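# Tuck chair under desk and park cart in bay

## Task

Get the office chair fully under the desk so it rests upright with every wheel on the floor; move the utility cart into the yellow-taped bay so each of its four wheels sits inside the tape lines and none touches the tape; keep the desk close to its original spot with its load still on top and nothing overhanging its edges; the robot must neither topple nor finish leaning; finally release everything and back away.

## Robot and tools

Robot: TidyBot++, a single-arm mobile robot. The base is 0.54 m long, 0.50 m wide, 0.38 m tall and rolls on four powered casters. One seven-joint arm with a two-finger gripper sits on top; its shoulder is 0.12 m ahead of base centre and 0.68 m up. Two cameras: base_camera (644x364, fixed on the base) and wrist_camera (644x476 fisheye, looks along the hand). The arm starts folded, hand pointing down, poking up to 0.08 m past the base front.

Frames (metres): the base frame has its origin on the floor below the base centre, x ahead, y to the left, z up. hand_pose and hand_target are reported in it, at the point between the finger pads; the hand's own z axis runs out along the fingers, and the fingers close along its y axis. The odometry frame is where the base frame was at scene start; base_odometry lives there and counts wheel rotation only, so slip shows up as travel. Heading is in rad, left positive, -3.142 to 3.142. base_tilt gives forward and right lean in degrees.

move: one action per call. Arguments:
- base: an object of relative offsets from where the base is when the command begins, measured along its current axes. translate_m (metres, forward +, -2 to 2), strafe_m (metres, left +, -2 to 2), rotate_rad (radians, counter-clockwise seen from above +, -6.3 to 6.3). Any combination may be given.
- joints: absolute targets by name, in radians: joint_1_rad (any angle; positive is clockwise from above, opposite to heading), joint_2_rad shoulder (-2.249 to 2.249, 0 = upper arm vertical), joint_3_rad (any angle), joint_4_rad elbow (-2.579 to 2.579, 0 = straight), joint_5_rad (any angle), joint_6_rad wrist (-2.099 to 2.099), joint_7_rad (any angle; at 1.57 with the hand down the fingers part left/right). gripper_pos is a 0 to 1 scale, 0 open, 1 closed; finger gap is roughly 85 x (1 - gripper_pos) mm. For any-angle joints send steps under half a turn.
- target: one list of seven numbers, an absolute hand pose in the base frame: x, y, z in metres, then quaternion qw, qx, qy, qz. When target is used, joints may contain only gripper_pos.
- speeds: optional caps for this action only: translate_m and strafe_m 0.05 to 0.5 m/s, rotate_rad 0.1 to 1.57 rad/s. When translating and strafing together, cap only one of them.
- cameras: list of base_camera, wrist_camera or all; omitted means all, [] means none.
- blocking: true/omitted waits until everything is still; false returns in about 0.5 s while motion continues (check with wait(0), line "earlier move"). A new move overrides only the parts it names.
A move with no action just reports state and images. Unknown keys make a call invalid; out-of-range values get it refused. A refusal, or an unrequested stop, cancels the remaining move, wait and finished_scene calls of that reply.

wait: seconds from 0 to 10, plus cameras; commands nothing new. stop: brakes all your running motions (each then reads "stopped"). zoom_image: camera plus region [x0, y0, x1, y1] in image pixels from the top-left, at most 504 by 504. finished_scene: scene = the current scene number; irreversible, and the goal must hold with the robot gone.

Result lines: "move" is "done" or the worst status. base_status, joint_status, hand_status: "moving", "done", "off_target" (rested short, may still push), "stopped", "contact_stop" or "time_out" (unrequested stops; old target dropped), "not_followed" (targets withheld by a check; also "joint command not followed", "pose unreachable", with a "cause:"), "torque_fault", "limit_stop_at_motor_heat". joint_positions, hand_pose, hand_target (pose if all joints reached targets), motor_effort in percent with the last action's peak in brackets, on_its_own, pictures (image order). Warnings: ARM HIT, MOTOR HOT, OVER-TEMPERATURE FAULT.

Practical points: a hand target usually ends within about 3 cm; to correct, shift the last target by (wanted minus reported hand_pose). To hold the hand still, resend hand_target, not hand_pose. Loads make the arm sag. A blocked base shoves hard until a 14 s time-out and may still report "done"; compare base_odometry against what you asked. The arm does not avoid obstacles and keeps pressing into them. Base acceleration is limited to 0.5 m/s2 and 1.57 rad/s2.

Avoid: the arm snagging something higher than about 0.6 m while the base moves, sideways swings with the arm extended, or sideways force on a raised hand; these can tip the robot (backing off rights a slight lean). Avoid base-driven impacts on the arm (torque fault freezes the arm for 10 s), long stretched or loaded holds (overheating), dropping or releasing moving items, slamming furniture, crushing grips on things still resting on surfaces, and tipping the chair, cart or desk load. Push furniture gently with the base or a low hand, check cameras, then open the gripper and withdraw before finishing.

Each tool is called after "Emit:" by a JSON object that holds its "method" and its "body".

## Session

Emit:
{"method": "move", "body": {}}

Scene clock: 0.00 s.
base_odometry: x=+0.000 y=+0.000 heading=+0.000
base_tilt: forward=+0.6 right=+0.0
base_status: not commanded
joint_positions: joint_1_rad=-0.015 joint_2_rad=-0.309 joint_3_rad=+3.093 joint_4_rad=-2.509 joint_5_rad=-0.007 joint_6_rad=-0.917 joint_7_rad=+1.522 gripper_pos=+0.000
joint_status: not commanded
motor_effort: joint_1_rad=+0 joint_2_rad=-2 joint_3_rad=+1 joint_4_rad=+14 joint_5_rad=+0 joint_6_rad=+0 joint_7_rad=+0
hand_pose: x=+0.2521 y=+0.0097 z=+0.5863 quat_wxyz=(+0.004, +1.000, +0.004, +0.013) (m; base frame)
hand_target: x=+0.2533 y=+0.0098 z=+0.5870 quat_wxyz=(+0.004, +1.000, +0.004, +0.014) (m; base frame)
hand_status: not commanded
pictures: base_camera, wrist_camera
camera_calibration:
wrist_camera: T_world_to_cam=[[0.063624, -0.997971, 0.00237762, -0.0110384], [-0.997971, -0.0636297, -0.00242053, 0.310271], [0.00256691, -0.00221879, -0.999994, 0.719376], [0, 0, 0, 1]] pos_world=[0.308497, 0.0103226, 0.720149]

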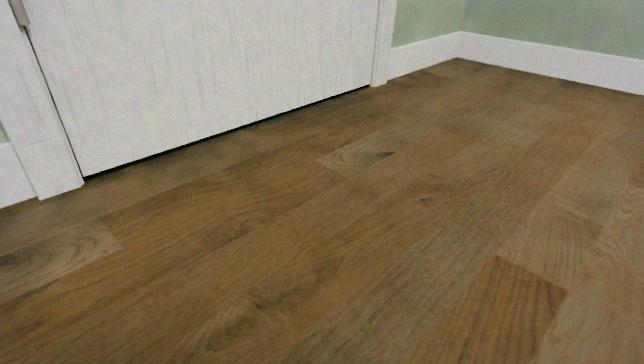

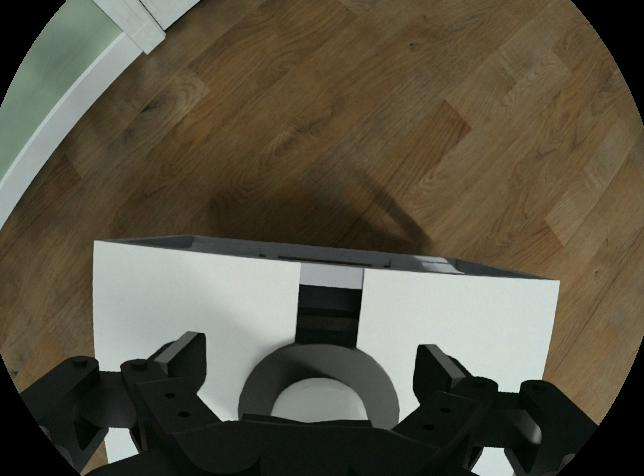

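Emit:
{"method": "move", "body": {"base": {"rotate_rad":-1.0}, "joints": {"joint_6_rad":0.25}}}

Emit:
{"method": "move", "body": {"base": {"rotate_rad":-1.0}, "cameras": ["wrist_camera"]}}

Emit:
{"method": "move", "body": {"base": {"rotate_rad":-1.0}, "cameras": ["wrist_camera"]}}

Emit:
{"method": "move", "body": {"base": {"rotate_rad":-1.0}, "cameras": ["wrist_camera"]}}

Emit:
{"method": "move", "body": {"base": {"rotate_rad":-1.0}, "cameras": ["wrist_camera"]}}

Scene clock: 5.63 s.
move: done
base_odometry: x=+0.000 y=+0.000 heading=-1.000
base_tilt: forward=+0.6 right=+0.0
base_status: done
joint_positions: joint_1_rad=-0.015 joint_2_rad=-0.309 joint_3_rad=+3.093 joint_4_rad=-2.509 joint_5_rad=-0.007 joint_6_rad=+0.179 joint_7_rad=+1.522 gripper_pos=+0.000
joint_status: all done
motor_effort: joint_1_rad=+0(2) joint_2_rad=-7(8) joint_3_rad=+1(2) joint_4_rad=+20(20) joint_5_rad=+0(1) joint_6_rad=+9(10) joint_7_rad=+0(1)
hand_pose: x=+0.5242 y=+0.0269 z=+0.7621 quat_wxyz=(-0.024, +0.847, +0.006, +0.531) (m; base frame)
hand_target: x=+0.5338 y=+0.0277 z=+0.7837 quat_wxyz=(-0.026, +0.827, +0.006, +0.562) (m; base frame)
hand_status: not commanded
pictures: base_camera, wrist_camera
camera_calibration:
wrist_camera: T_world_to_cam=[[0.0662344, -0.997731, 0.0120462, -0.0203566], [-0.453267, -0.040841, -0.890438, 0.973916], [0.88891, 0.0535175, -0.454944, 0.0129997], [0, 0, 0, 1]] pos_world=[0.431237, 0.0187696, 0.873372]

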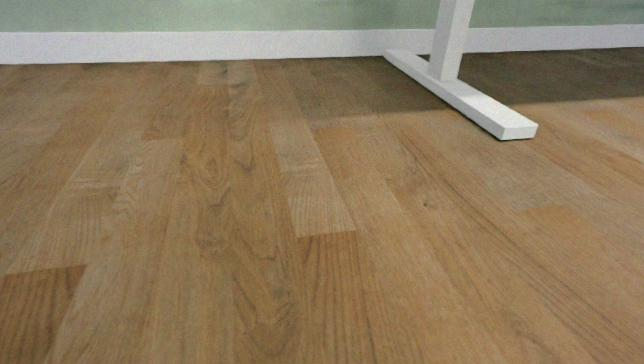

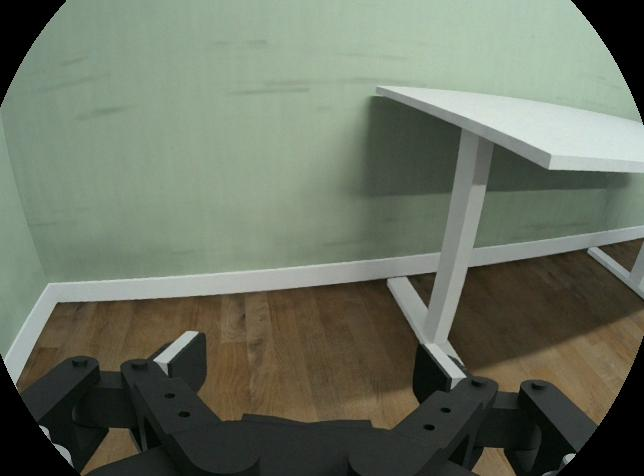

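Scene clock: 7.57 s.
move: done
base_odometry: x=+0.000 y=+0.000 heading=-1.999
base_tilt: forward=+0.7 right=+0.0
base_status: done
joint_positions: joint_1_rad=-0.015 joint_2_rad=-0.309 joint_3_rad=+3.093 joint_4_rad=-2.509 joint_5_rad=-0.007 joint_6_rad=+0.180 joint_7_rad=+1.522 gripper_pos=+0.000
joint_status: not commanded
motor_effort: joint_1_rad=+0(1) joint_2_rad=-7(8) joint_3_rad=+1(2) joint_4_rad=+19(20) joint_5_rad=+0(1) joint_6_rad=+9(9) joint_7_rad=+0(1)
hand_pose: x=+0.5243 y=+0.0269 z=+0.7623 quat_wxyz=(-0.024, +0.847, +0.006, +0.531) (m; base frame)
hand_target: x=+0.5338 y=+0.0277 z=+0.7837 quat_wxyz=(-0.026, +0.827, +0.006, +0.562) (m; base frame)
hand_status: not commanded
pictures: wrist_camera
camera_calibration:
wrist_camera: T_world_to_cam=[[0.0662048, -0.997733, 0.0120429, -0.0203518], [-0.452727, -0.040792, -0.890716, 0.974032], [0.889188, 0.0535175, -0.454402, 0.0124447], [0, 0, 0, 1]] pos_world=[0.431253, 0.018761, 0.873486]

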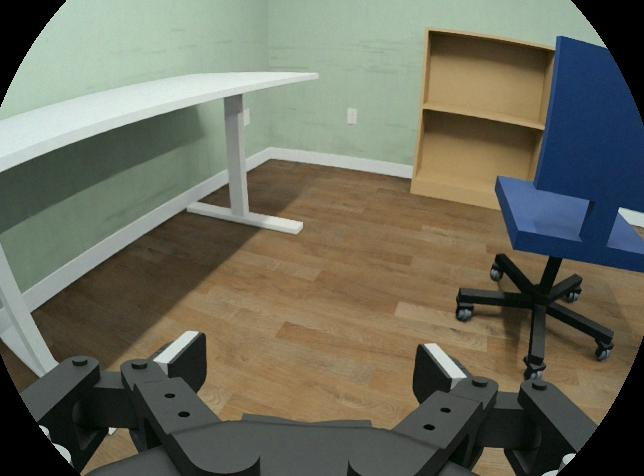

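Scene clock: 9.50 s.
move: done
base_odometry: x=+0.000 y=+0.000 heading=-2.999
base_tilt: forward=+0.6 right=+0.0
base_status: done
joint_positions: joint_1_rad=-0.015 joint_2_rad=-0.309 joint_3_rad=+3.093 joint_4_rad=-2.509 joint_5_rad=-0.007 joint_6_rad=+0.180 joint_7_rad=+1.522 gripper_pos=+0.000
joint_status: not commanded
motor_effort: joint_1_rad=+1(2) joint_2_rad=-6(8) joint_3_rad=+1(3) joint_4_rad=+19(20) joint_5_rad=-1(1) joint_6_rad=+8(10) joint_7_rad=+0(1)
hand_pose: x=+0.5243 y=+0.0269 z=+0.7624 quat_wxyz=(-0.024, +0.847, +0.006, +0.531) (m; base frame)
hand_target: x=+0.5338 y=+0.0277 z=+0.7837 quat_wxyz=(-0.026, +0.827, +0.006, +0.562) (m; base frame)
hand_status: not commanded
pictures: wrist_camera
camera_calibration:
wrist_camera: T_world_to_cam=[[0.066204, -0.997733, 0.0120457, -0.0203542], [-0.452456, -0.0407778, -0.890854, 0.97409], [0.889326, 0.0535279, -0.45413, 0.0121675], [0, 0, 0, 1]] pos_world=[0.43126, 0.018762, 0.873543]

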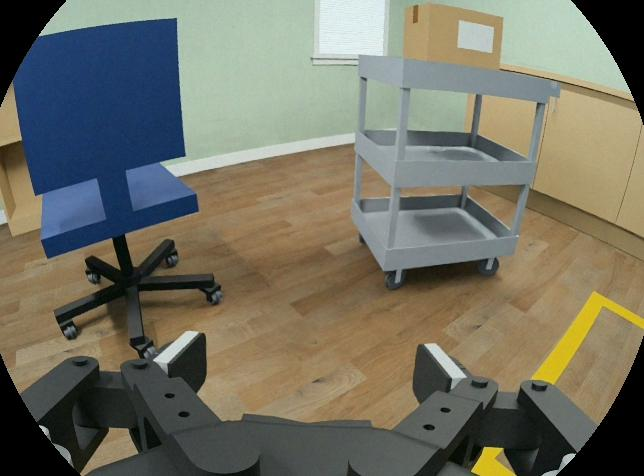

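Scene clock: 11.43 s.
move: done
base_odometry: x=+0.000 y=+0.000 heading=+2.284
base_tilt: forward=+0.6 right=+0.0
base_status: done
joint_positions: joint_1_rad=-0.015 joint_2_rad=-0.309 joint_3_rad=+3.093 joint_4_rad=-2.509 joint_5_rad=-0.007 joint_6_rad=+0.180 joint_7_rad=+1.522 gripper_pos=+0.000
joint_status: not commanded
motor_effort: joint_1_rad=+0(2) joint_2_rad=-7(8) joint_3_rad=+0(2) joint_4_rad=+19(20) joint_5_rad=+0(1) joint_6_rad=+8(9) joint_7_rad=+0(1)
hand_pose: x=+0.5243 y=+0.0269 z=+0.7624 quat_wxyz=(-0.024, +0.847, +0.006, +0.531) (m; base frame)
hand_target: x=+0.5338 y=+0.0277 z=+0.7837 quat_wxyz=(-0.026, +0.827, +0.006, +0.562) (m; base frame)
hand_status: not commanded
pictures: wrist_camera
camera_calibration:
wrist_camera: T_world_to_cam=[[0.0662035, -0.997733, 0.0120474, -0.0203556], [-0.452294, -0.0407693, -0.890937, 0.974125], [0.889408, 0.0535342, -0.453968, 0.0120012], [0, 0, 0, 1]] pos_world=[0.431264, 0.0187625, 0.873577]

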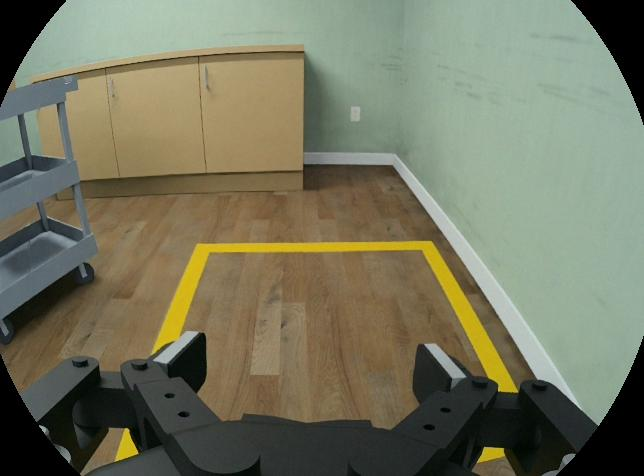

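Scene clock: 13.37 s.
move: done
base_odometry: x=+0.000 y=+0.000 heading=+1.284
base_tilt: forward=+0.6 right=+0.0
base_status: done
joint_positions: joint_1_rad=-0.015 joint_2_rad=-0.309 joint_3_rad=+3.093 joint_4_rad=-2.509 joint_5_rad=-0.007 joint_6_rad=+0.180 joint_7_rad=+1.522 gripper_pos=+0.000
joint_status: not commanded
motor_effort: joint_1_rad=+1(2) joint_2_rad=-7(8) joint_3_rad=+1(2) joint_4_rad=+19(20) joint_5_rad=+0(1) joint_6_rad=+8(9) joint_7_rad=+0(1)
hand_pose: x=+0.5244 y=+0.0269 z=+0.7624 quat_wxyz=(-0.024, +0.847, +0.006, +0.531) (m; base frame)
hand_target: x=+0.5338 y=+0.0277 z=+0.7837 quat_wxyz=(-0.026, +0.827, +0.006, +0.562) (m; base frame)
hand_status: not commanded
pictures: wrist_camera
camera_calibration:
wrist_camera: T_world_to_cam=[[0.0662033, -0.997733, 0.012048, -0.020356], [-0.45224, -0.0407665, -0.890964, 0.974136], [0.889436, 0.0535362, -0.453913, 0.0119457], [0, 0, 0, 1]] pos_world=[0.431266, 0.0187627, 0.873588]

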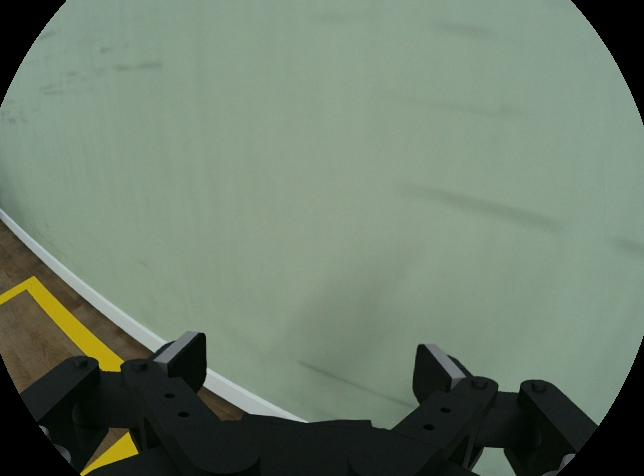

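Emit:
{"method": "move", "body": {"base": {"rotate_rad":2.53}, "cameras": ["wrist_camera","base_camera"]}}

Scene clock: 40.23 s.
move: done
base_odometry: x=+0.000 y=+0.000 heading=-2.469
base_tilt: forward=+0.7 right=+0.0
base_status: done
joint_positions: joint_1_rad=-0.015 joint_2_rad=-0.309 joint_3_rad=+3.093 joint_4_rad=-2.509 joint_5_rad=-0.007 joint_6_rad=+0.181 joint_7_rad=+1.522 gripper_pos=+0.000
joint_status: not commanded
motor_effort: joint_1_rad=+0(1) joint_2_rad=-7(9) joint_3_rad=+1(3) joint_4_rad=+19(20) joint_5_rad=+0(1) joint_6_rad=+8(9) joint_7_rad=+0(1)
hand_pose: x=+0.5245 y=+0.0269 z=+0.7626 quat_wxyz=(-0.024, +0.847, +0.006, +0.532) (m; base frame)
hand_target: x=+0.5338 y=+0.0277 z=+0.7837 quat_wxyz=(-0.026, +0.827, +0.006, +0.562) (m; base frame)
hand_status: not commanded
pictures: base_camera, wrist_camera
camera_calibration:
wrist_camera: T_world_to_cam=[[0.0662014, -0.997733, 0.0120547, -0.0203616], [-0.451589, -0.0407325, -0.891296, 0.974274], [0.889767, 0.0535612, -0.453262, 0.0112804], [0, 0, 0, 1]] pos_world=[0.431283, 0.018765, 0.873725]

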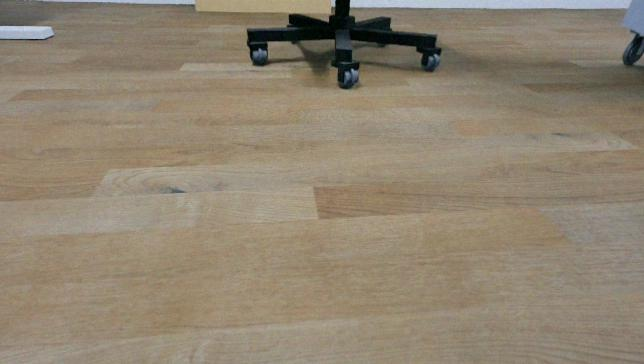

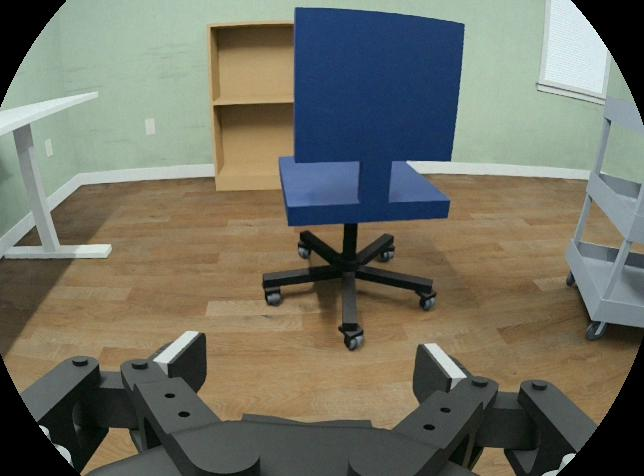

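Emit:
{"method": "move", "body": {"base": {"translate_m":0.75,"strafe_m":-0.25}, "joints": {"gripper_pos":1.0,"joint_6_rad":0.55}}}

Emit:
{"method": "move", "body": {"base": {"translate_m":0.35}, "speeds": {"translate_m":0.1}}}

Scene clock: 50.43 s.
move: done
base_odometry: x=-0.742 y=-0.272 heading=-2.468
base_tilt: forward=+0.6 right=+0.0
base_status: done
joint_positions: joint_1_rad=-0.015 joint_2_rad=-0.308 joint_3_rad=+3.093 joint_4_rad=-2.511 joint_5_rad=-0.007 joint_6_rad=+0.488 joint_7_rad=+1.522 gripper_pos=+0.999
joint_status: all done
motor_effort: joint_1_rad=+0(1) joint_2_rad=-8(10) joint_3_rad=+2(2) joint_4_rad=+19(22) joint_5_rad=+0(1) joint_6_rad=+9(11) joint_7_rad=+0(1)
hand_pose: x=+0.5516 y=+0.0293 z=+0.8520 quat_wxyz=(-0.031, +0.756, +0.006, +0.654) (m; base frame)
hand_target: x=+0.5546 y=+0.0297 z=+0.8743 quat_wxyz=(-0.033, +0.734, +0.006, +0.679) (m; base frame)
hand_status: not commanded
pictures: base_camera, wrist_camera
camera_calibration:
wrist_camera: T_world_to_cam=[[0.064965, -0.99778, 0.0146586, -0.0224031], [-0.164577, -0.0252017, -0.986042, 0.98818], [0.984222, 0.0616458, -0.165849, -0.269702], [0, 0, 0, 1]] pos_world=[0.429534, 0.0191765, 0.929985]

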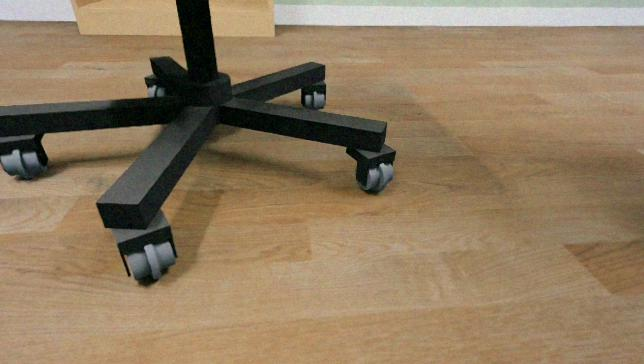

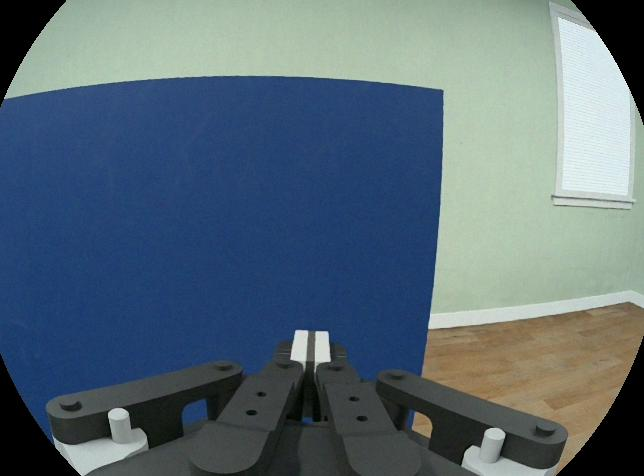

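Scene clock: 54.47 s.
move: done
base_odometry: x=-1.016 y=-0.490 heading=-2.468
base_tilt: forward=+0.7 right=+0.0
base_status: done
joint_positions: joint_1_rad=+0.011 joint_2_rad=-0.312 joint_3_rad=+3.122 joint_4_rad=-2.521 joint_5_rad=-0.008 joint_6_rad=+0.490 joint_7_rad=+1.522 gripper_pos=+0.999
joint_status: not commanded
motor_effort: joint_1_rad=-3(11) joint_2_rad=-7(9) joint_3_rad=-3(11) joint_4_rad=+20(27) joint_5_rad=+2(7) joint_6_rad=+9(12) joint_7_rad=+0(1)
hand_pose: x=+0.5500 y=+0.0042 z=+0.8489 quat_wxyz=(-0.017, +0.757, -0.018, +0.653) (m; base frame)
hand_target: x=+0.5546 y=+0.0297 z=+0.8743 quat_wxyz=(-0.033, +0.734, +0.006, +0.679) (m; base frame)
hand_status: not commanded
pictures: base_camera, wrist_camera
camera_calibration:
wrist_camera: T_world_to_cam=[[0.0104358, -0.999933, 0.00492236, -0.00900731], [-0.169595, -0.00662125, -0.985492, 0.986547], [0.985459, 0.0094496, -0.169653, -0.26437], [0, 0, 0, 1]] pos_world=[0.427933, 0.0000236461, 0.927427]

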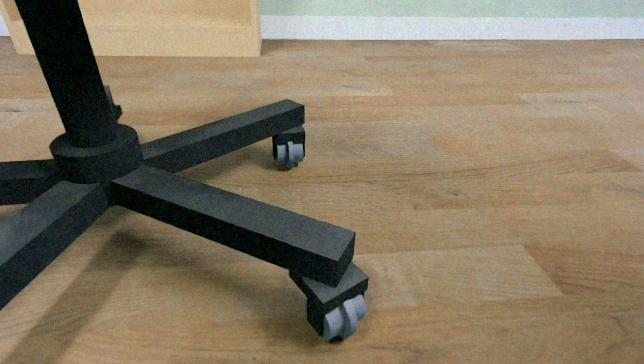

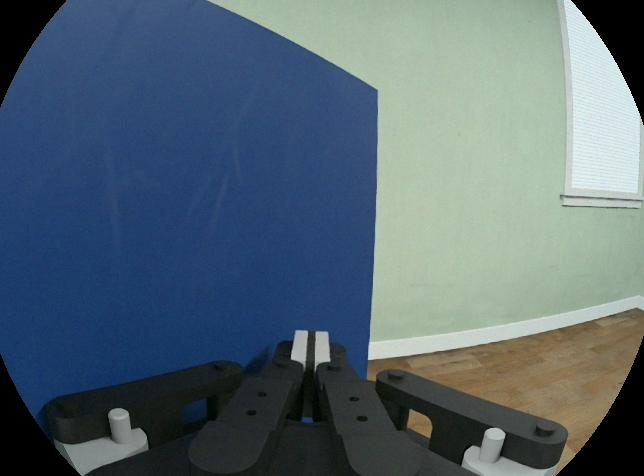

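Emit:
{"method": "move", "body": {"base": {"translate_m":0.18,"strafe_m":0.07}, "speeds": {"translate_m":0.1}}}

Scene clock: 58.13 s.
move: done
base_odometry: x=-1.113 y=-0.657 heading=-2.468
base_tilt: forward=+0.6 right=-0.1
base_status: done
joint_positions: joint_1_rad=+0.012 joint_2_rad=-0.314 joint_3_rad=+3.124 joint_4_rad=-2.527 joint_5_rad=-0.009 joint_6_rad=+0.491 joint_7_rad=+1.522 gripper_pos=+0.999
joint_status: not commanded
motor_effort: joint_1_rad=-2(9) joint_2_rad=-7(8) joint_3_rad=-2(9) joint_4_rad=+20(26) joint_5_rad=+1(5) joint_6_rad=+10(11) joint_7_rad=+0(1)
hand_pose: x=+0.5483 y=+0.0029 z=+0.8468 quat_wxyz=(-0.017, +0.758, -0.020, +0.652) (m; base frame)
hand_target: x=+0.5546 y=+0.0297 z=+0.8743 quat_wxyz=(-0.033, +0.734, +0.006, +0.679) (m; base frame)
hand_status: not commanded
pictures: base_camera, wrist_camera
camera_calibration:
wrist_camera: T_world_to_cam=[[0.00725695, -0.999968, 0.00335775, -0.00723144], [-0.172535, -0.00455959, -0.984993, 0.985321], [0.984977, 0.00656872, -0.172563, -0.260298], [0, 0, 0, 1]] pos_world=[0.426442, -0.00102873, 0.925641]

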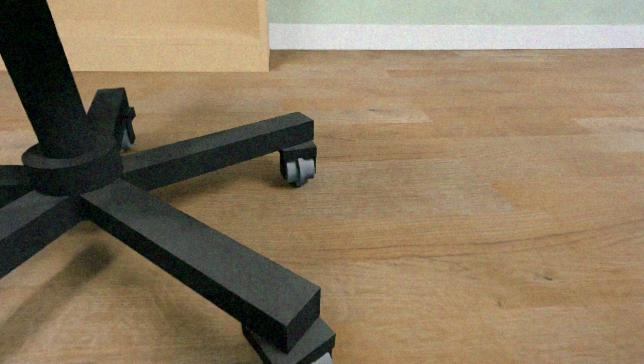

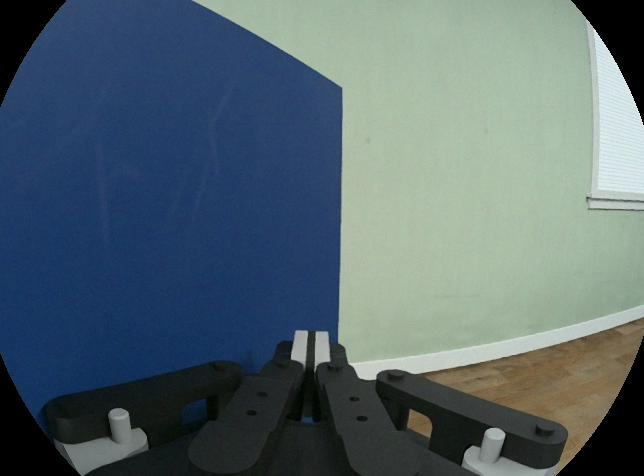

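Emit:
{"method": "move", "body": {"base": {"strafe_m":-0.12,"translate_m":-0.04}, "cameras": []}}

Emit:
{"method": "move", "body": {"target": [0.78, 0.0, 0.84, 0, 0.74, 0, 0.672]}}

Scene clock: 65.43 s.
move: done
base_odometry: x=-1.157 y=-0.538 heading=-2.468
base_tilt: forward=+0.6 right=+0.0
base_status: done
joint_positions: joint_1_rad=+0.001 joint_2_rad=-0.312 joint_3_rad=+3.105 joint_4_rad=-2.527 joint_5_rad=-0.009 joint_6_rad=+0.491 joint_7_rad=+1.522 gripper_pos=+0.999
joint_status: not commanded
motor_effort: joint_1_rad=+0(3) joint_2_rad=-8(10) joint_3_rad=+1(3) joint_4_rad=+20(21) joint_5_rad=+1(1) joint_6_rad=+9(10) joint_7_rad=+0(1)
hand_pose: x=+0.5481 y=+0.0165 z=+0.8459 quat_wxyz=(-0.024, +0.759, -0.007, +0.651) (m; base frame)
hand_target: x=+0.5546 y=+0.0297 z=+0.8743 quat_wxyz=(-0.033, +0.734, +0.006, +0.679) (m; base frame)
hand_status: not commanded
pictures: none
No camera images: "cameras" was empty.

Scene clock: 67.27 s.
move: off_target
base_odometry: x=-1.157 y=-0.538 heading=-2.468
base_tilt: forward=+0.7 right=+0.0
base_status: not commanded
joint_positions: joint_1_rad=+0.001 joint_2_rad=+0.299 joint_3_rad=+3.134 joint_4_rad=-2.067 joint_5_rad=-0.009 joint_6_rad=+0.583 joint_7_rad=+1.532 gripper_pos=+0.999
joint_status: not commanded
motor_effort: joint_1_rad=+0(1) joint_2_rad=-29(31) joint_3_rad=-1(1) joint_4_rad=+16(21) joint_5_rad=+0(1) joint_6_rad=+9(10) joint_7_rad=+0(1)
hand_pose: x=+0.7673 y=+0.0036 z=+0.7943 quat_wxyz=(-0.015, +0.778, -0.018, +0.628) (m; base frame)
hand_target: x=+0.7800 y=+0.0000 z=+0.8400 quat_wxyz=(+0.000, +0.740, +0.000, +0.672) (m; base frame)
hand_status: off_target (0.048 m and 7.1 deg from the pose sent, 0.233 m and 4.3 deg at the start)
pictures: base_camera, wrist_camera
camera_calibration:
wrist_camera: T_world_to_cam=[[0.0103505, -0.999926, 0.00639406, -0.0127037], [-0.231743, -0.00861903, -0.972739, 1.00713], [0.972722, 0.00858652, -0.231815, -0.428618], [0, 0, 0, 1]] pos_world=[0.650452, -0.000341968, 0.880392]

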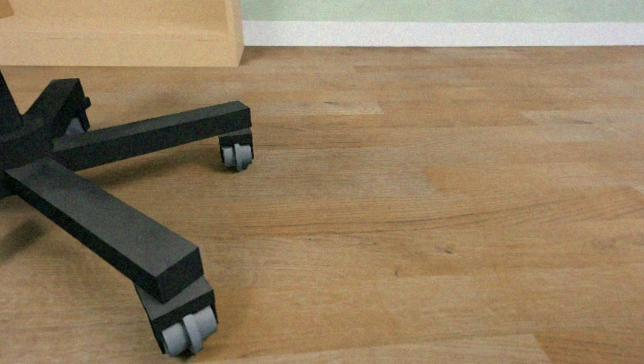

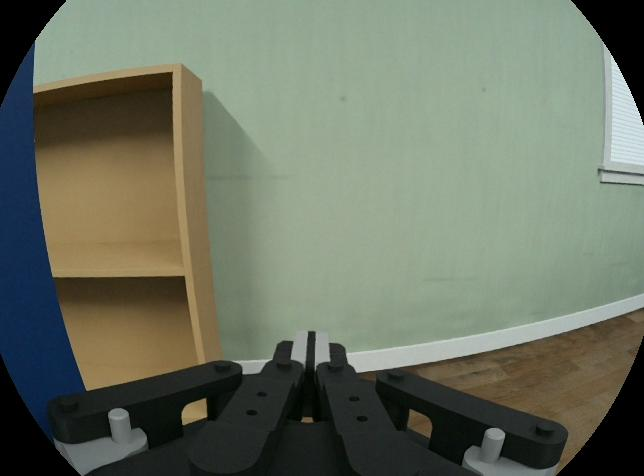

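Emit:
{"method": "move", "body": {"base": {"translate_m":-0.2}, "cameras": []}}

Emit:
{"method": "move", "body": {"base": {"strafe_m":0.27,"translate_m":0.16}, "speeds": {"strafe_m":0.12}}}

Scene clock: 71.37 s.
move: done
base_odometry: x=-1.001 y=-0.413 heading=-2.468
base_tilt: forward=+0.7 right=+0.0
base_status: done
joint_positions: joint_1_rad=+0.001 joint_2_rad=+0.298 joint_3_rad=+3.135 joint_4_rad=-2.060 joint_5_rad=-0.009 joint_6_rad=+0.587 joint_7_rad=+1.532 gripper_pos=+0.999
joint_status: not commanded
motor_effort: joint_1_rad=+1(1) joint_2_rad=-29(32) joint_3_rad=+0(1) joint_4_rad=+18(20) joint_5_rad=+1(1) joint_6_rad=+10(10) joint_7_rad=+0(1)
hand_pose: x=+0.7695 y=+0.0031 z=+0.7994 quat_wxyz=(-0.015, +0.774, -0.018, +0.633) (m; base frame)
hand_target: x=+0.7800 y=+0.0000 z=+0.8400 quat_wxyz=(+0.000, +0.740, +0.000, +0.672) (m; base frame)
hand_status: not commanded
pictures: none
No camera images: "cameras" was empty.

Scene clock: 74.97 s.
move: done
base_odometry: x=-0.957 y=-0.724 heading=-2.468
base_tilt: forward=+0.7 right=+0.0
base_status: done
joint_positions: joint_1_rad=+0.039 joint_2_rad=+0.302 joint_3_rad=+3.201 joint_4_rad=-2.053 joint_5_rad=-0.012 joint_6_rad=+0.591 joint_7_rad=+1.535 gripper_pos=+0.999
joint_status: not commanded
motor_effort: joint_1_rad=-6(23) joint_2_rad=-30(31) joint_3_rad=-5(20) joint_4_rad=+19(24) joint_5_rad=+1(8) joint_6_rad=+10(11) joint_7_rad=+0(1)
hand_pose: x=+0.7698 y=-0.0616 z=+0.8015 quat_wxyz=(+0.025, +0.770, -0.052, +0.635) (m; base frame)
hand_target: x=+0.7800 y=+0.0000 z=+0.8400 quat_wxyz=(+0.000, +0.740, +0.000, +0.672) (m; base frame)
hand_status: not commanded
pictures: base_camera, wrist_camera
camera_calibration:
wrist_camera: T_world_to_cam=[[-0.0942232, -0.995188, 0.0268671, -0.0136564], [-0.215774, -0.00593137, -0.976425, 1.00492], [0.971887, -0.0977991, -0.214177, -0.44884], [0, 0, 0, 1]] pos_world=[0.651769, -0.0515264, 0.885461]

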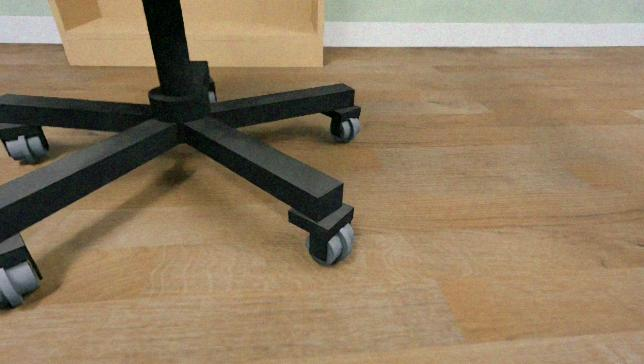

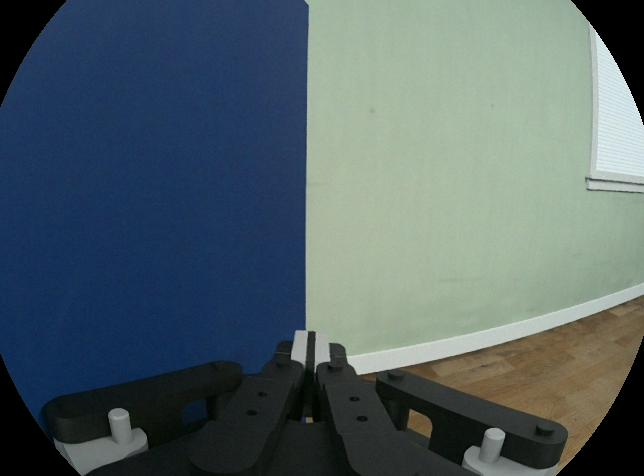

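Emit:
{"method": "move", "body": {"base": {"strafe_m":0.25,"translate_m":0.06}, "speeds": {"strafe_m":0.12}}}

Scene clock: 79.50 s.
move: done
base_odometry: x=-0.848 y=-0.957 heading=-2.468
base_tilt: forward=+0.7 right=+0.0
base_status: done
joint_positions: joint_1_rad=+0.031 joint_2_rad=+0.302 joint_3_rad=+3.193 joint_4_rad=-2.053 joint_5_rad=-0.014 joint_6_rad=+0.592 joint_7_rad=+1.536 gripper_pos=+0.999
joint_status: not commanded
motor_effort: joint_1_rad=-4(20) joint_2_rad=-28(31) joint_3_rad=-4(18) joint_4_rad=+19(22) joint_5_rad=+2(9) joint_6_rad=+10(12) joint_7_rad=+1(2)
hand_pose: x=+0.7706 y=-0.0519 z=+0.8019 quat_wxyz=(+0.020, +0.770, -0.047, +0.636) (m; base frame)
hand_target: x=+0.7800 y=+0.0000 z=+0.8400 quat_wxyz=(+0.000, +0.740, +0.000, +0.672) (m; base frame)
hand_status: not commanded
pictures: base_camera, wrist_camera
camera_calibration:
wrist_camera: T_world_to_cam=[[-0.0793478, -0.996541, 0.0246995, -0.013738], [-0.214193, -0.00715462, -0.976765, 1.0046], [0.973563, -0.0827947, -0.212885, -0.45013], [0, 0, 0, 1]] pos_world=[0.652319, -0.0437712, 0.885776]

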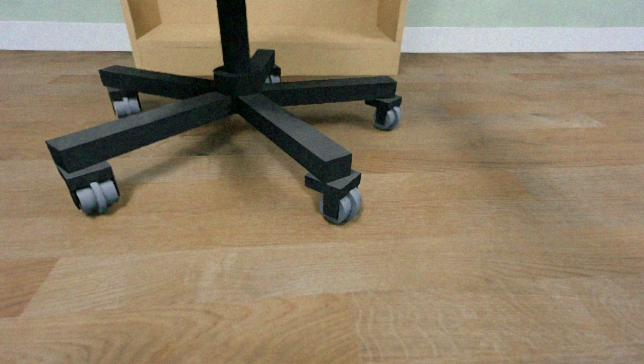

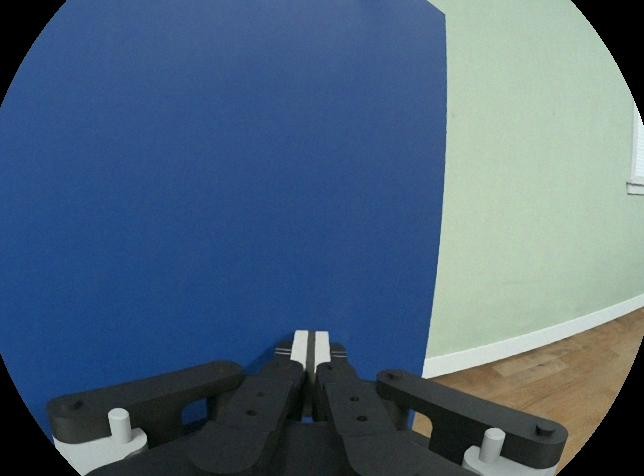

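Emit:
{"method": "move", "body": {"base": {"strafe_m":-0.12}, "cameras": []}}

Emit:
{"method": "move", "body": {"base": {"translate_m":-0.45}, "joints": {"gripper_pos":0.0}}}

Scene clock: 85.10 s.
move: done
base_odometry: x=-0.923 y=-0.863 heading=-2.468
base_tilt: forward=+0.7 right=+0.0
base_status: done
joint_positions: joint_1_rad=+0.004 joint_2_rad=+0.302 joint_3_rad=+3.165 joint_4_rad=-2.053 joint_5_rad=-0.012 joint_6_rad=+0.592 joint_7_rad=+1.536 gripper_pos=+0.999
joint_status: not commanded
motor_effort: joint_1_rad=+0(5) joint_2_rad=-29(31) joint_3_rad=+1(4) joint_4_rad=+17(20) joint_5_rad=-1(2) joint_6_rad=+9(11) joint_7_rad=+0(1)
hand_pose: x=+0.7723 y=-0.0170 z=+0.8019 quat_wxyz=(-0.001, +0.771, -0.027, +0.636) (m; base frame)
hand_target: x=+0.7800 y=+0.0000 z=+0.8400 quat_wxyz=(+0.000, +0.740, +0.000, +0.672) (m; base frame)
hand_status: not commanded
pictures: none
No camera images: "cameras" was empty.

Scene clock: 87.17 s.
move: done
base_odometry: x=-0.572 y=-0.583 heading=-2.468
base_tilt: forward=+0.7 right=+0.0
base_status: done
joint_positions: joint_1_rad=+0.004 joint_2_rad=+0.299 joint_3_rad=+3.165 joint_4_rad=-2.053 joint_5_rad=-0.012 joint_6_rad=+0.593 joint_7_rad=+1.536 gripper_pos=+0.000
joint_status: all done
motor_effort: joint_1_rad=+0(1) joint_2_rad=-30(32) joint_3_rad=+0(1) joint_4_rad=+18(19) joint_5_rad=+0(1) joint_6_rad=+9(10) joint_7_rad=+0(1)
hand_pose: x=+0.7720 y=-0.0170 z=+0.8042 quat_wxyz=(-0.001, +0.770, -0.027, +0.637) (m; base frame)
hand_target: x=+0.7800 y=+0.0000 z=+0.8400 quat_wxyz=(+0.000, +0.740, +0.000, +0.672) (m; base frame)
hand_status: not commanded
pictures: base_camera, wrist_camera
camera_calibration:
wrist_camera: T_world_to_cam=[[-0.0236447, -0.999572, 0.01722, -0.0158902], [-0.209632, -0.0118845, -0.977708, 1.00453], [0.977494, -0.0267274, -0.209261, -0.453055], [0, 0, 0, 1]] pos_world=[0.653065, -0.016054, 0.887604]

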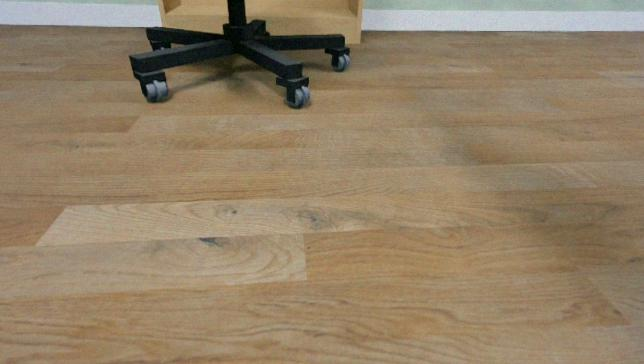

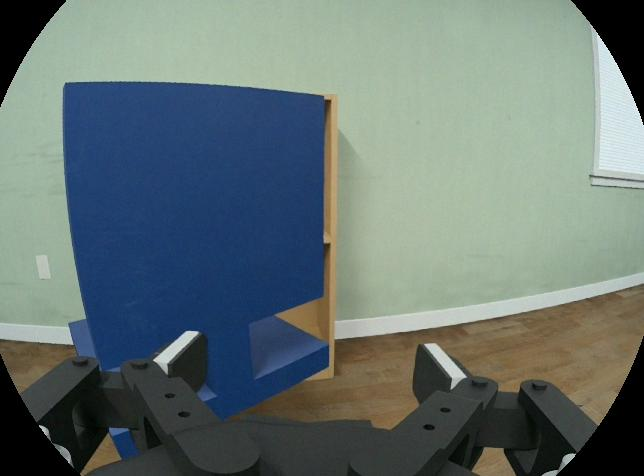

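Emit:
{"method": "move", "body": {"base": {"translate_m":0.5,"strafe_m":-0.07}, "joints": {"gripper_pos":1.0}, "speeds": {"translate_m":0.25}}}

Emit:
{"method": "move", "body": {"base": {"translate_m":0.2,"strafe_m":0.14}, "speeds": {"translate_m":0.12}}}

Scene clock: 100.97 s.
move: done
base_odometry: x=-1.006 y=-0.840 heading=-2.468
base_tilt: forward=+0.7 right=+0.0
base_status: done
joint_positions: joint_1_rad=+0.004 joint_2_rad=+0.303 joint_3_rad=+3.164 joint_4_rad=-2.053 joint_5_rad=-0.012 joint_6_rad=+0.593 joint_7_rad=+1.536 gripper_pos=+0.999
joint_status: all done
motor_effort: joint_1_rad=+0(1) joint_2_rad=-29(32) joint_3_rad=+0(1) joint_4_rad=+17(19) joint_5_rad=+0(1) joint_6_rad=+9(10) joint_7_rad=+0(1)
hand_pose: x=+0.7725 y=-0.0169 z=+0.8014 quat_wxyz=(-0.001, +0.771, -0.027, +0.636) (m; base frame)
hand_target: x=+0.7800 y=+0.0000 z=+0.8400 quat_wxyz=(+0.000, +0.740, +0.000, +0.672) (m; base frame)
hand_status: not commanded
pictures: base_camera, wrist_camera
camera_calibration:
wrist_camera: T_world_to_cam=[[-0.0235132, -0.999574, 0.0172887, -0.0159526], [-0.213853, -0.0118642, -0.976794, 1.0044], [0.976583, -0.0266648, -0.213483, -0.450117], [0, 0, 0, 1]] pos_world=[0.653996, -0.0160317, 0.88528]

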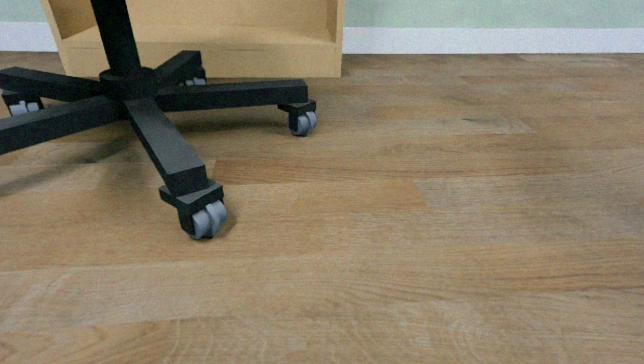

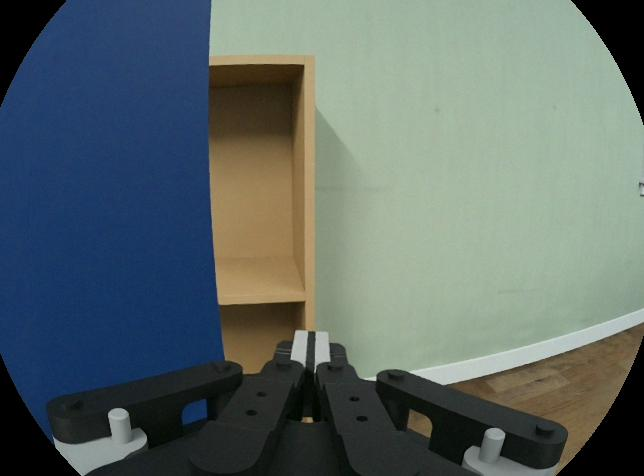

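Scene clock: 103.63 s.
move: done
base_odometry: x=-1.075 y=-1.074 heading=-2.468
base_tilt: forward=+0.7 right=+0.0
base_status: done
joint_positions: joint_1_rad=+0.048 joint_2_rad=+0.304 joint_3_rad=+3.213 joint_4_rad=-2.051 joint_5_rad=-0.007 joint_6_rad=+0.594 joint_7_rad=+1.536 gripper_pos=+0.999
joint_status: not commanded
motor_effort: joint_1_rad=-9(17) joint_2_rad=-30(33) joint_3_rad=-8(15) joint_4_rad=+18(22) joint_5_rad=+4(7) joint_6_rad=+9(11) joint_7_rad=+0(1)
hand_pose: x=+0.7699 y=-0.0731 z=+0.8027 quat_wxyz=(+0.034, +0.769, -0.055, +0.636) (m; base frame)
hand_target: x=+0.7800 y=+0.0000 z=+0.8400 quat_wxyz=(+0.000, +0.740, +0.000, +0.672) (m; base frame)
hand_status: not commanded
pictures: base_camera, wrist_camera
camera_calibration:
wrist_camera: T_world_to_cam=[[-0.109565, -0.993321, 0.0361659, -0.0205926], [-0.213023, -0.0120738, -0.976973, 1.00398], [0.970884, -0.114747, -0.210277, -0.453373], [0, 0, 0, 1]] pos_world=[0.651786, -0.0603562, 0.886268]

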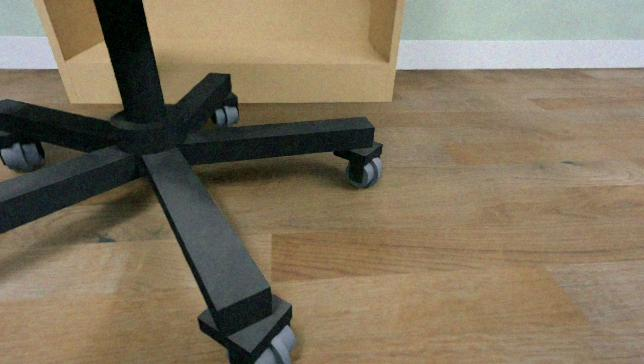

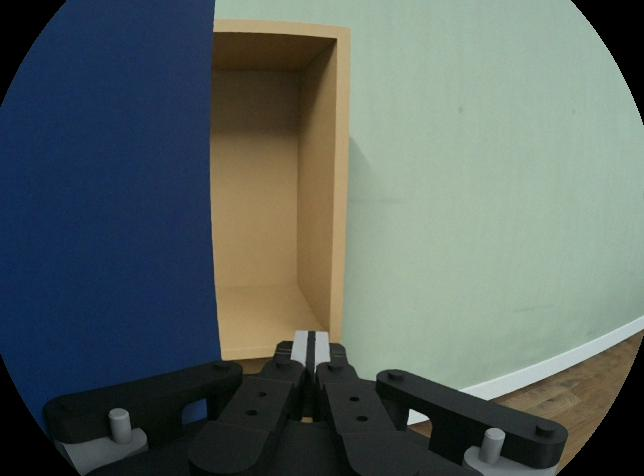

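Emit:
{"method": "move", "body": {"base": {"strafe_m":-0.08}, "cameras": []}}

Emit:
{"method": "move", "body": {"base": {"translate_m":-0.22}, "cameras": ["wrist_camera"]}}

Emit:
{"method": "move", "body": {"base": {"strafe_m":0.12}, "speeds": {"strafe_m":0.12}}}

Scene clock: 107.17 s.
move: done
base_odometry: x=-1.125 y=-1.012 heading=-2.468
base_tilt: forward=+0.7 right=+0.0
base_status: done
joint_positions: joint_1_rad=+0.001 joint_2_rad=+0.304 joint_3_rad=+3.165 joint_4_rad=-2.051 joint_5_rad=-0.006 joint_6_rad=+0.594 joint_7_rad=+1.536 gripper_pos=+0.999
joint_status: not commanded
motor_effort: joint_1_rad=+1(10) joint_2_rad=-30(31) joint_3_rad=+0(9) joint_4_rad=+19(20) joint_5_rad=-1(4) joint_6_rad=+9(10) joint_7_rad=+0(1)
hand_pose: x=+0.7734 y=-0.0138 z=+0.8025 quat_wxyz=(-0.001, +0.771, -0.023, +0.637) (m; base frame)
hand_target: x=+0.7800 y=+0.0000 z=+0.8400 quat_wxyz=(+0.000, +0.740, +0.000, +0.672) (m; base frame)
hand_status: not commanded
pictures: none
No camera images: "cameras" was empty.

Scene clock: 108.73 s.
move: done
base_odometry: x=-0.953 y=-0.874 heading=-2.468
base_tilt: forward=+0.6 right=+0.0
base_status: done
joint_positions: joint_1_rad=+0.001 joint_2_rad=+0.299 joint_3_rad=+3.165 joint_4_rad=-2.051 joint_5_rad=-0.006 joint_6_rad=+0.594 joint_7_rad=+1.536 gripper_pos=+0.999
joint_status: not commanded
motor_effort: joint_1_rad=+0(1) joint_2_rad=-29(32) joint_3_rad=+0(1) joint_4_rad=+18(20) joint_5_rad=+1(1) joint_6_rad=+9(10) joint_7_rad=+0(1)
hand_pose: x=+0.7728 y=-0.0138 z=+0.8054 quat_wxyz=(-0.001, +0.769, -0.023, +0.639) (m; base frame)
hand_target: x=+0.7800 y=+0.0000 z=+0.8400 quat_wxyz=(+0.000, +0.740, +0.000, +0.672) (m; base frame)
hand_status: not commanded
pictures: wrist_camera
camera_calibration:
wrist_camera: T_world_to_cam=[[-0.0159354, -0.999619, 0.0225317, -0.0229871], [-0.20685, -0.0187513, -0.978193, 1.00408], [0.978243, -0.0202486, -0.206472, -0.456315], [0, 0, 0, 1]] pos_world=[0.653714, -0.0133903, 0.888486]

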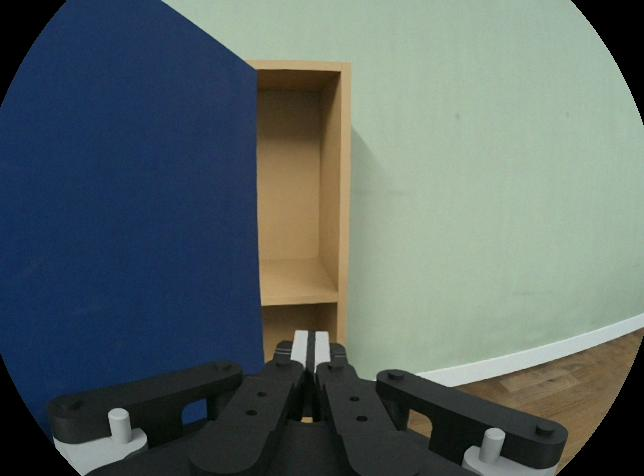

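Scene clock: 110.60 s.
move: done
base_odometry: x=-0.878 y=-0.968 heading=-2.467
base_tilt: forward=+0.6 right=+0.0
base_status: done
joint_positions: joint_1_rad=+0.009 joint_2_rad=+0.299 joint_3_rad=+3.171 joint_4_rad=-2.051 joint_5_rad=-0.006 joint_6_rad=+0.594 joint_7_rad=+1.536 gripper_pos=+0.999
joint_status: not commanded
motor_effort: joint_1_rad=+0(12) joint_2_rad=-29(30) joint_3_rad=+0(11) joint_4_rad=+18(22) joint_5_rad=+0(4) joint_6_rad=+9(11) joint_7_rad=+0(1)
hand_pose: x=+0.7727 y=-0.0224 z=+0.8055 quat_wxyz=(+0.004, +0.769, -0.027, +0.639) (m; base frame)
hand_target: x=+0.7800 y=+0.0000 z=+0.8400 quat_wxyz=(+0.000, +0.740, +0.000, +0.672) (m; base frame)
hand_status: not commanded
pictures: base_camera, wrist_camera
camera_calibration:
wrist_camera: T_world_to_cam=[[-0.0296089, -0.999277, 0.0238674, -0.0220413], [-0.207029, -0.0172292, -0.978183, 1.00407], [0.977887, -0.0339042, -0.206369, -0.456428], [0, 0, 0, 1]] pos_world=[0.653555, -0.0202008, 0.8885]

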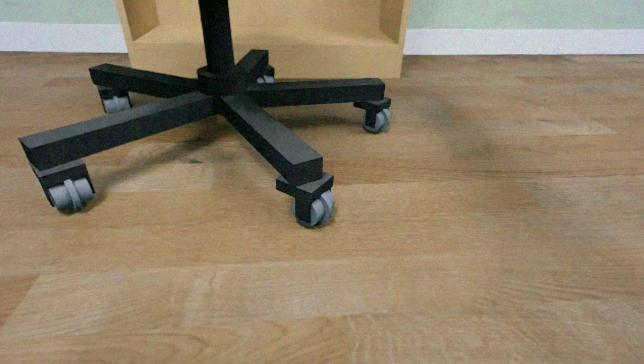

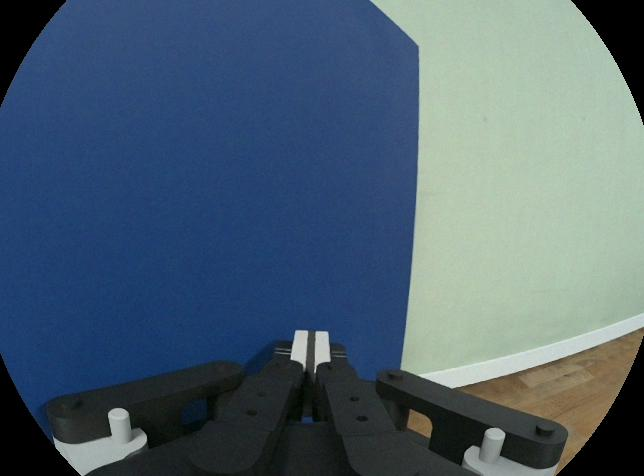

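Emit:
{"method": "move", "body": {"base": {"strafe_m":-0.11,"translate_m":0.09}, "cameras": ["wrist_camera"]}}

Emit:
{"method": "move", "body": {"base": {"strafe_m":0.2,"translate_m":0.1}, "speeds": {"strafe_m":0.12}}}

Scene clock: 113.80 s.
move: done
base_odometry: x=-1.017 y=-0.938 heading=-2.467
base_tilt: forward=+0.6 right=+0.0
base_status: done
joint_positions: joint_1_rad=+0.007 joint_2_rad=+0.303 joint_3_rad=+3.169 joint_4_rad=-2.051 joint_5_rad=-0.006 joint_6_rad=+0.594 joint_7_rad=+1.536 gripper_pos=+0.999
joint_status: not commanded
motor_effort: joint_1_rad=+0(2) joint_2_rad=-30(31) joint_3_rad=+0(2) joint_4_rad=+17(19) joint_5_rad=+0(1) joint_6_rad=+9(10) joint_7_rad=+0(1)
hand_pose: x=+0.7731 y=-0.0200 z=+0.8033 quat_wxyz=(+0.002, +0.770, -0.026, +0.637) (m; base frame)
hand_target: x=+0.7800 y=+0.0000 z=+0.8400 quat_wxyz=(+0.000, +0.740, +0.000, +0.672) (m; base frame)
hand_status: not commanded
pictures: wrist_camera
camera_calibration:
wrist_camera: T_world_to_cam=[[-0.0257673, -0.999394, 0.0233923, -0.0221751], [-0.210121, -0.0174628, -0.977519, 1.00399], [0.977336, -0.0301032, -0.209543, -0.454177], [0, 0, 0, 1]] pos_world=[0.654271, -0.0183014, 0.886769]

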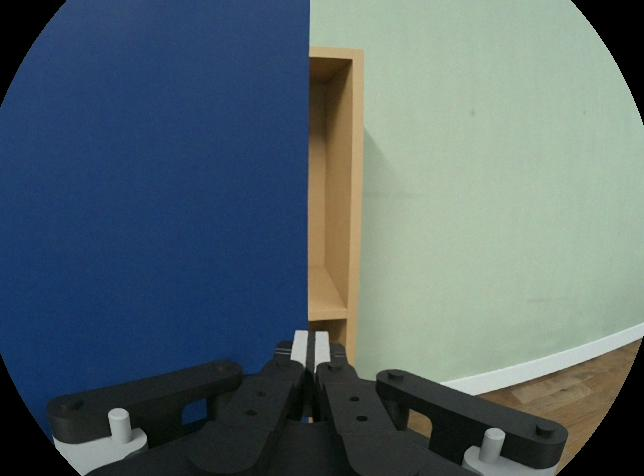

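Scene clock: 116.27 s.
move: done
base_odometry: x=-0.971 y=-1.157 heading=-2.468
base_tilt: forward=+0.7 right=+0.0
base_status: done
joint_positions: joint_1_rad=+0.050 joint_2_rad=+0.300 joint_3_rad=+3.212 joint_4_rad=-2.052 joint_5_rad=-0.008 joint_6_rad=+0.595 joint_7_rad=+1.537 gripper_pos=+0.999
joint_status: not commanded
motor_effort: joint_1_rad=-9(19) joint_2_rad=-29(31) joint_3_rad=-8(17) joint_4_rad=+19(25) joint_5_rad=+4(8) joint_6_rad=+10(11) joint_7_rad=+1(2)
hand_pose: x=+0.7691 y=-0.0740 z=+0.8049 quat_wxyz=(+0.034, +0.768, -0.055, +0.638) (m; base frame)
hand_target: x=+0.7800 y=+0.0000 z=+0.8400 quat_wxyz=(+0.000, +0.740, +0.000, +0.672) (m; base frame)
hand_status: not commanded
pictures: base_camera, wrist_camera
camera_calibration:
wrist_camera: T_world_to_cam=[[-0.111309, -0.993138, 0.0358759, -0.0201149], [-0.209216, -0.0118731, -0.977797, 1.00369], [0.971514, -0.116344, -0.206459, -0.455946], [0, 0, 0, 1]] pos_world=[0.650706, -0.0611065, 0.887991]

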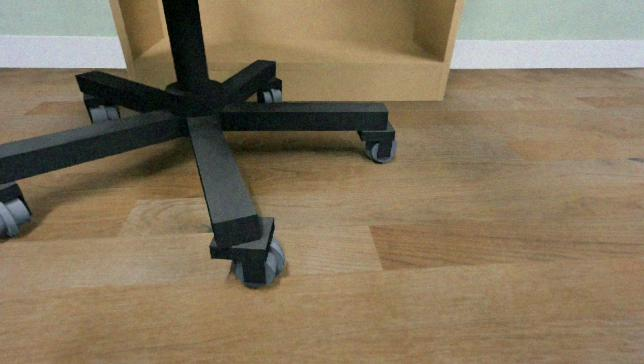

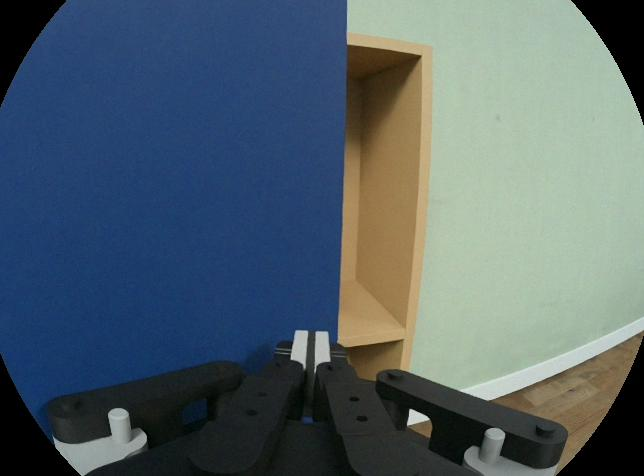

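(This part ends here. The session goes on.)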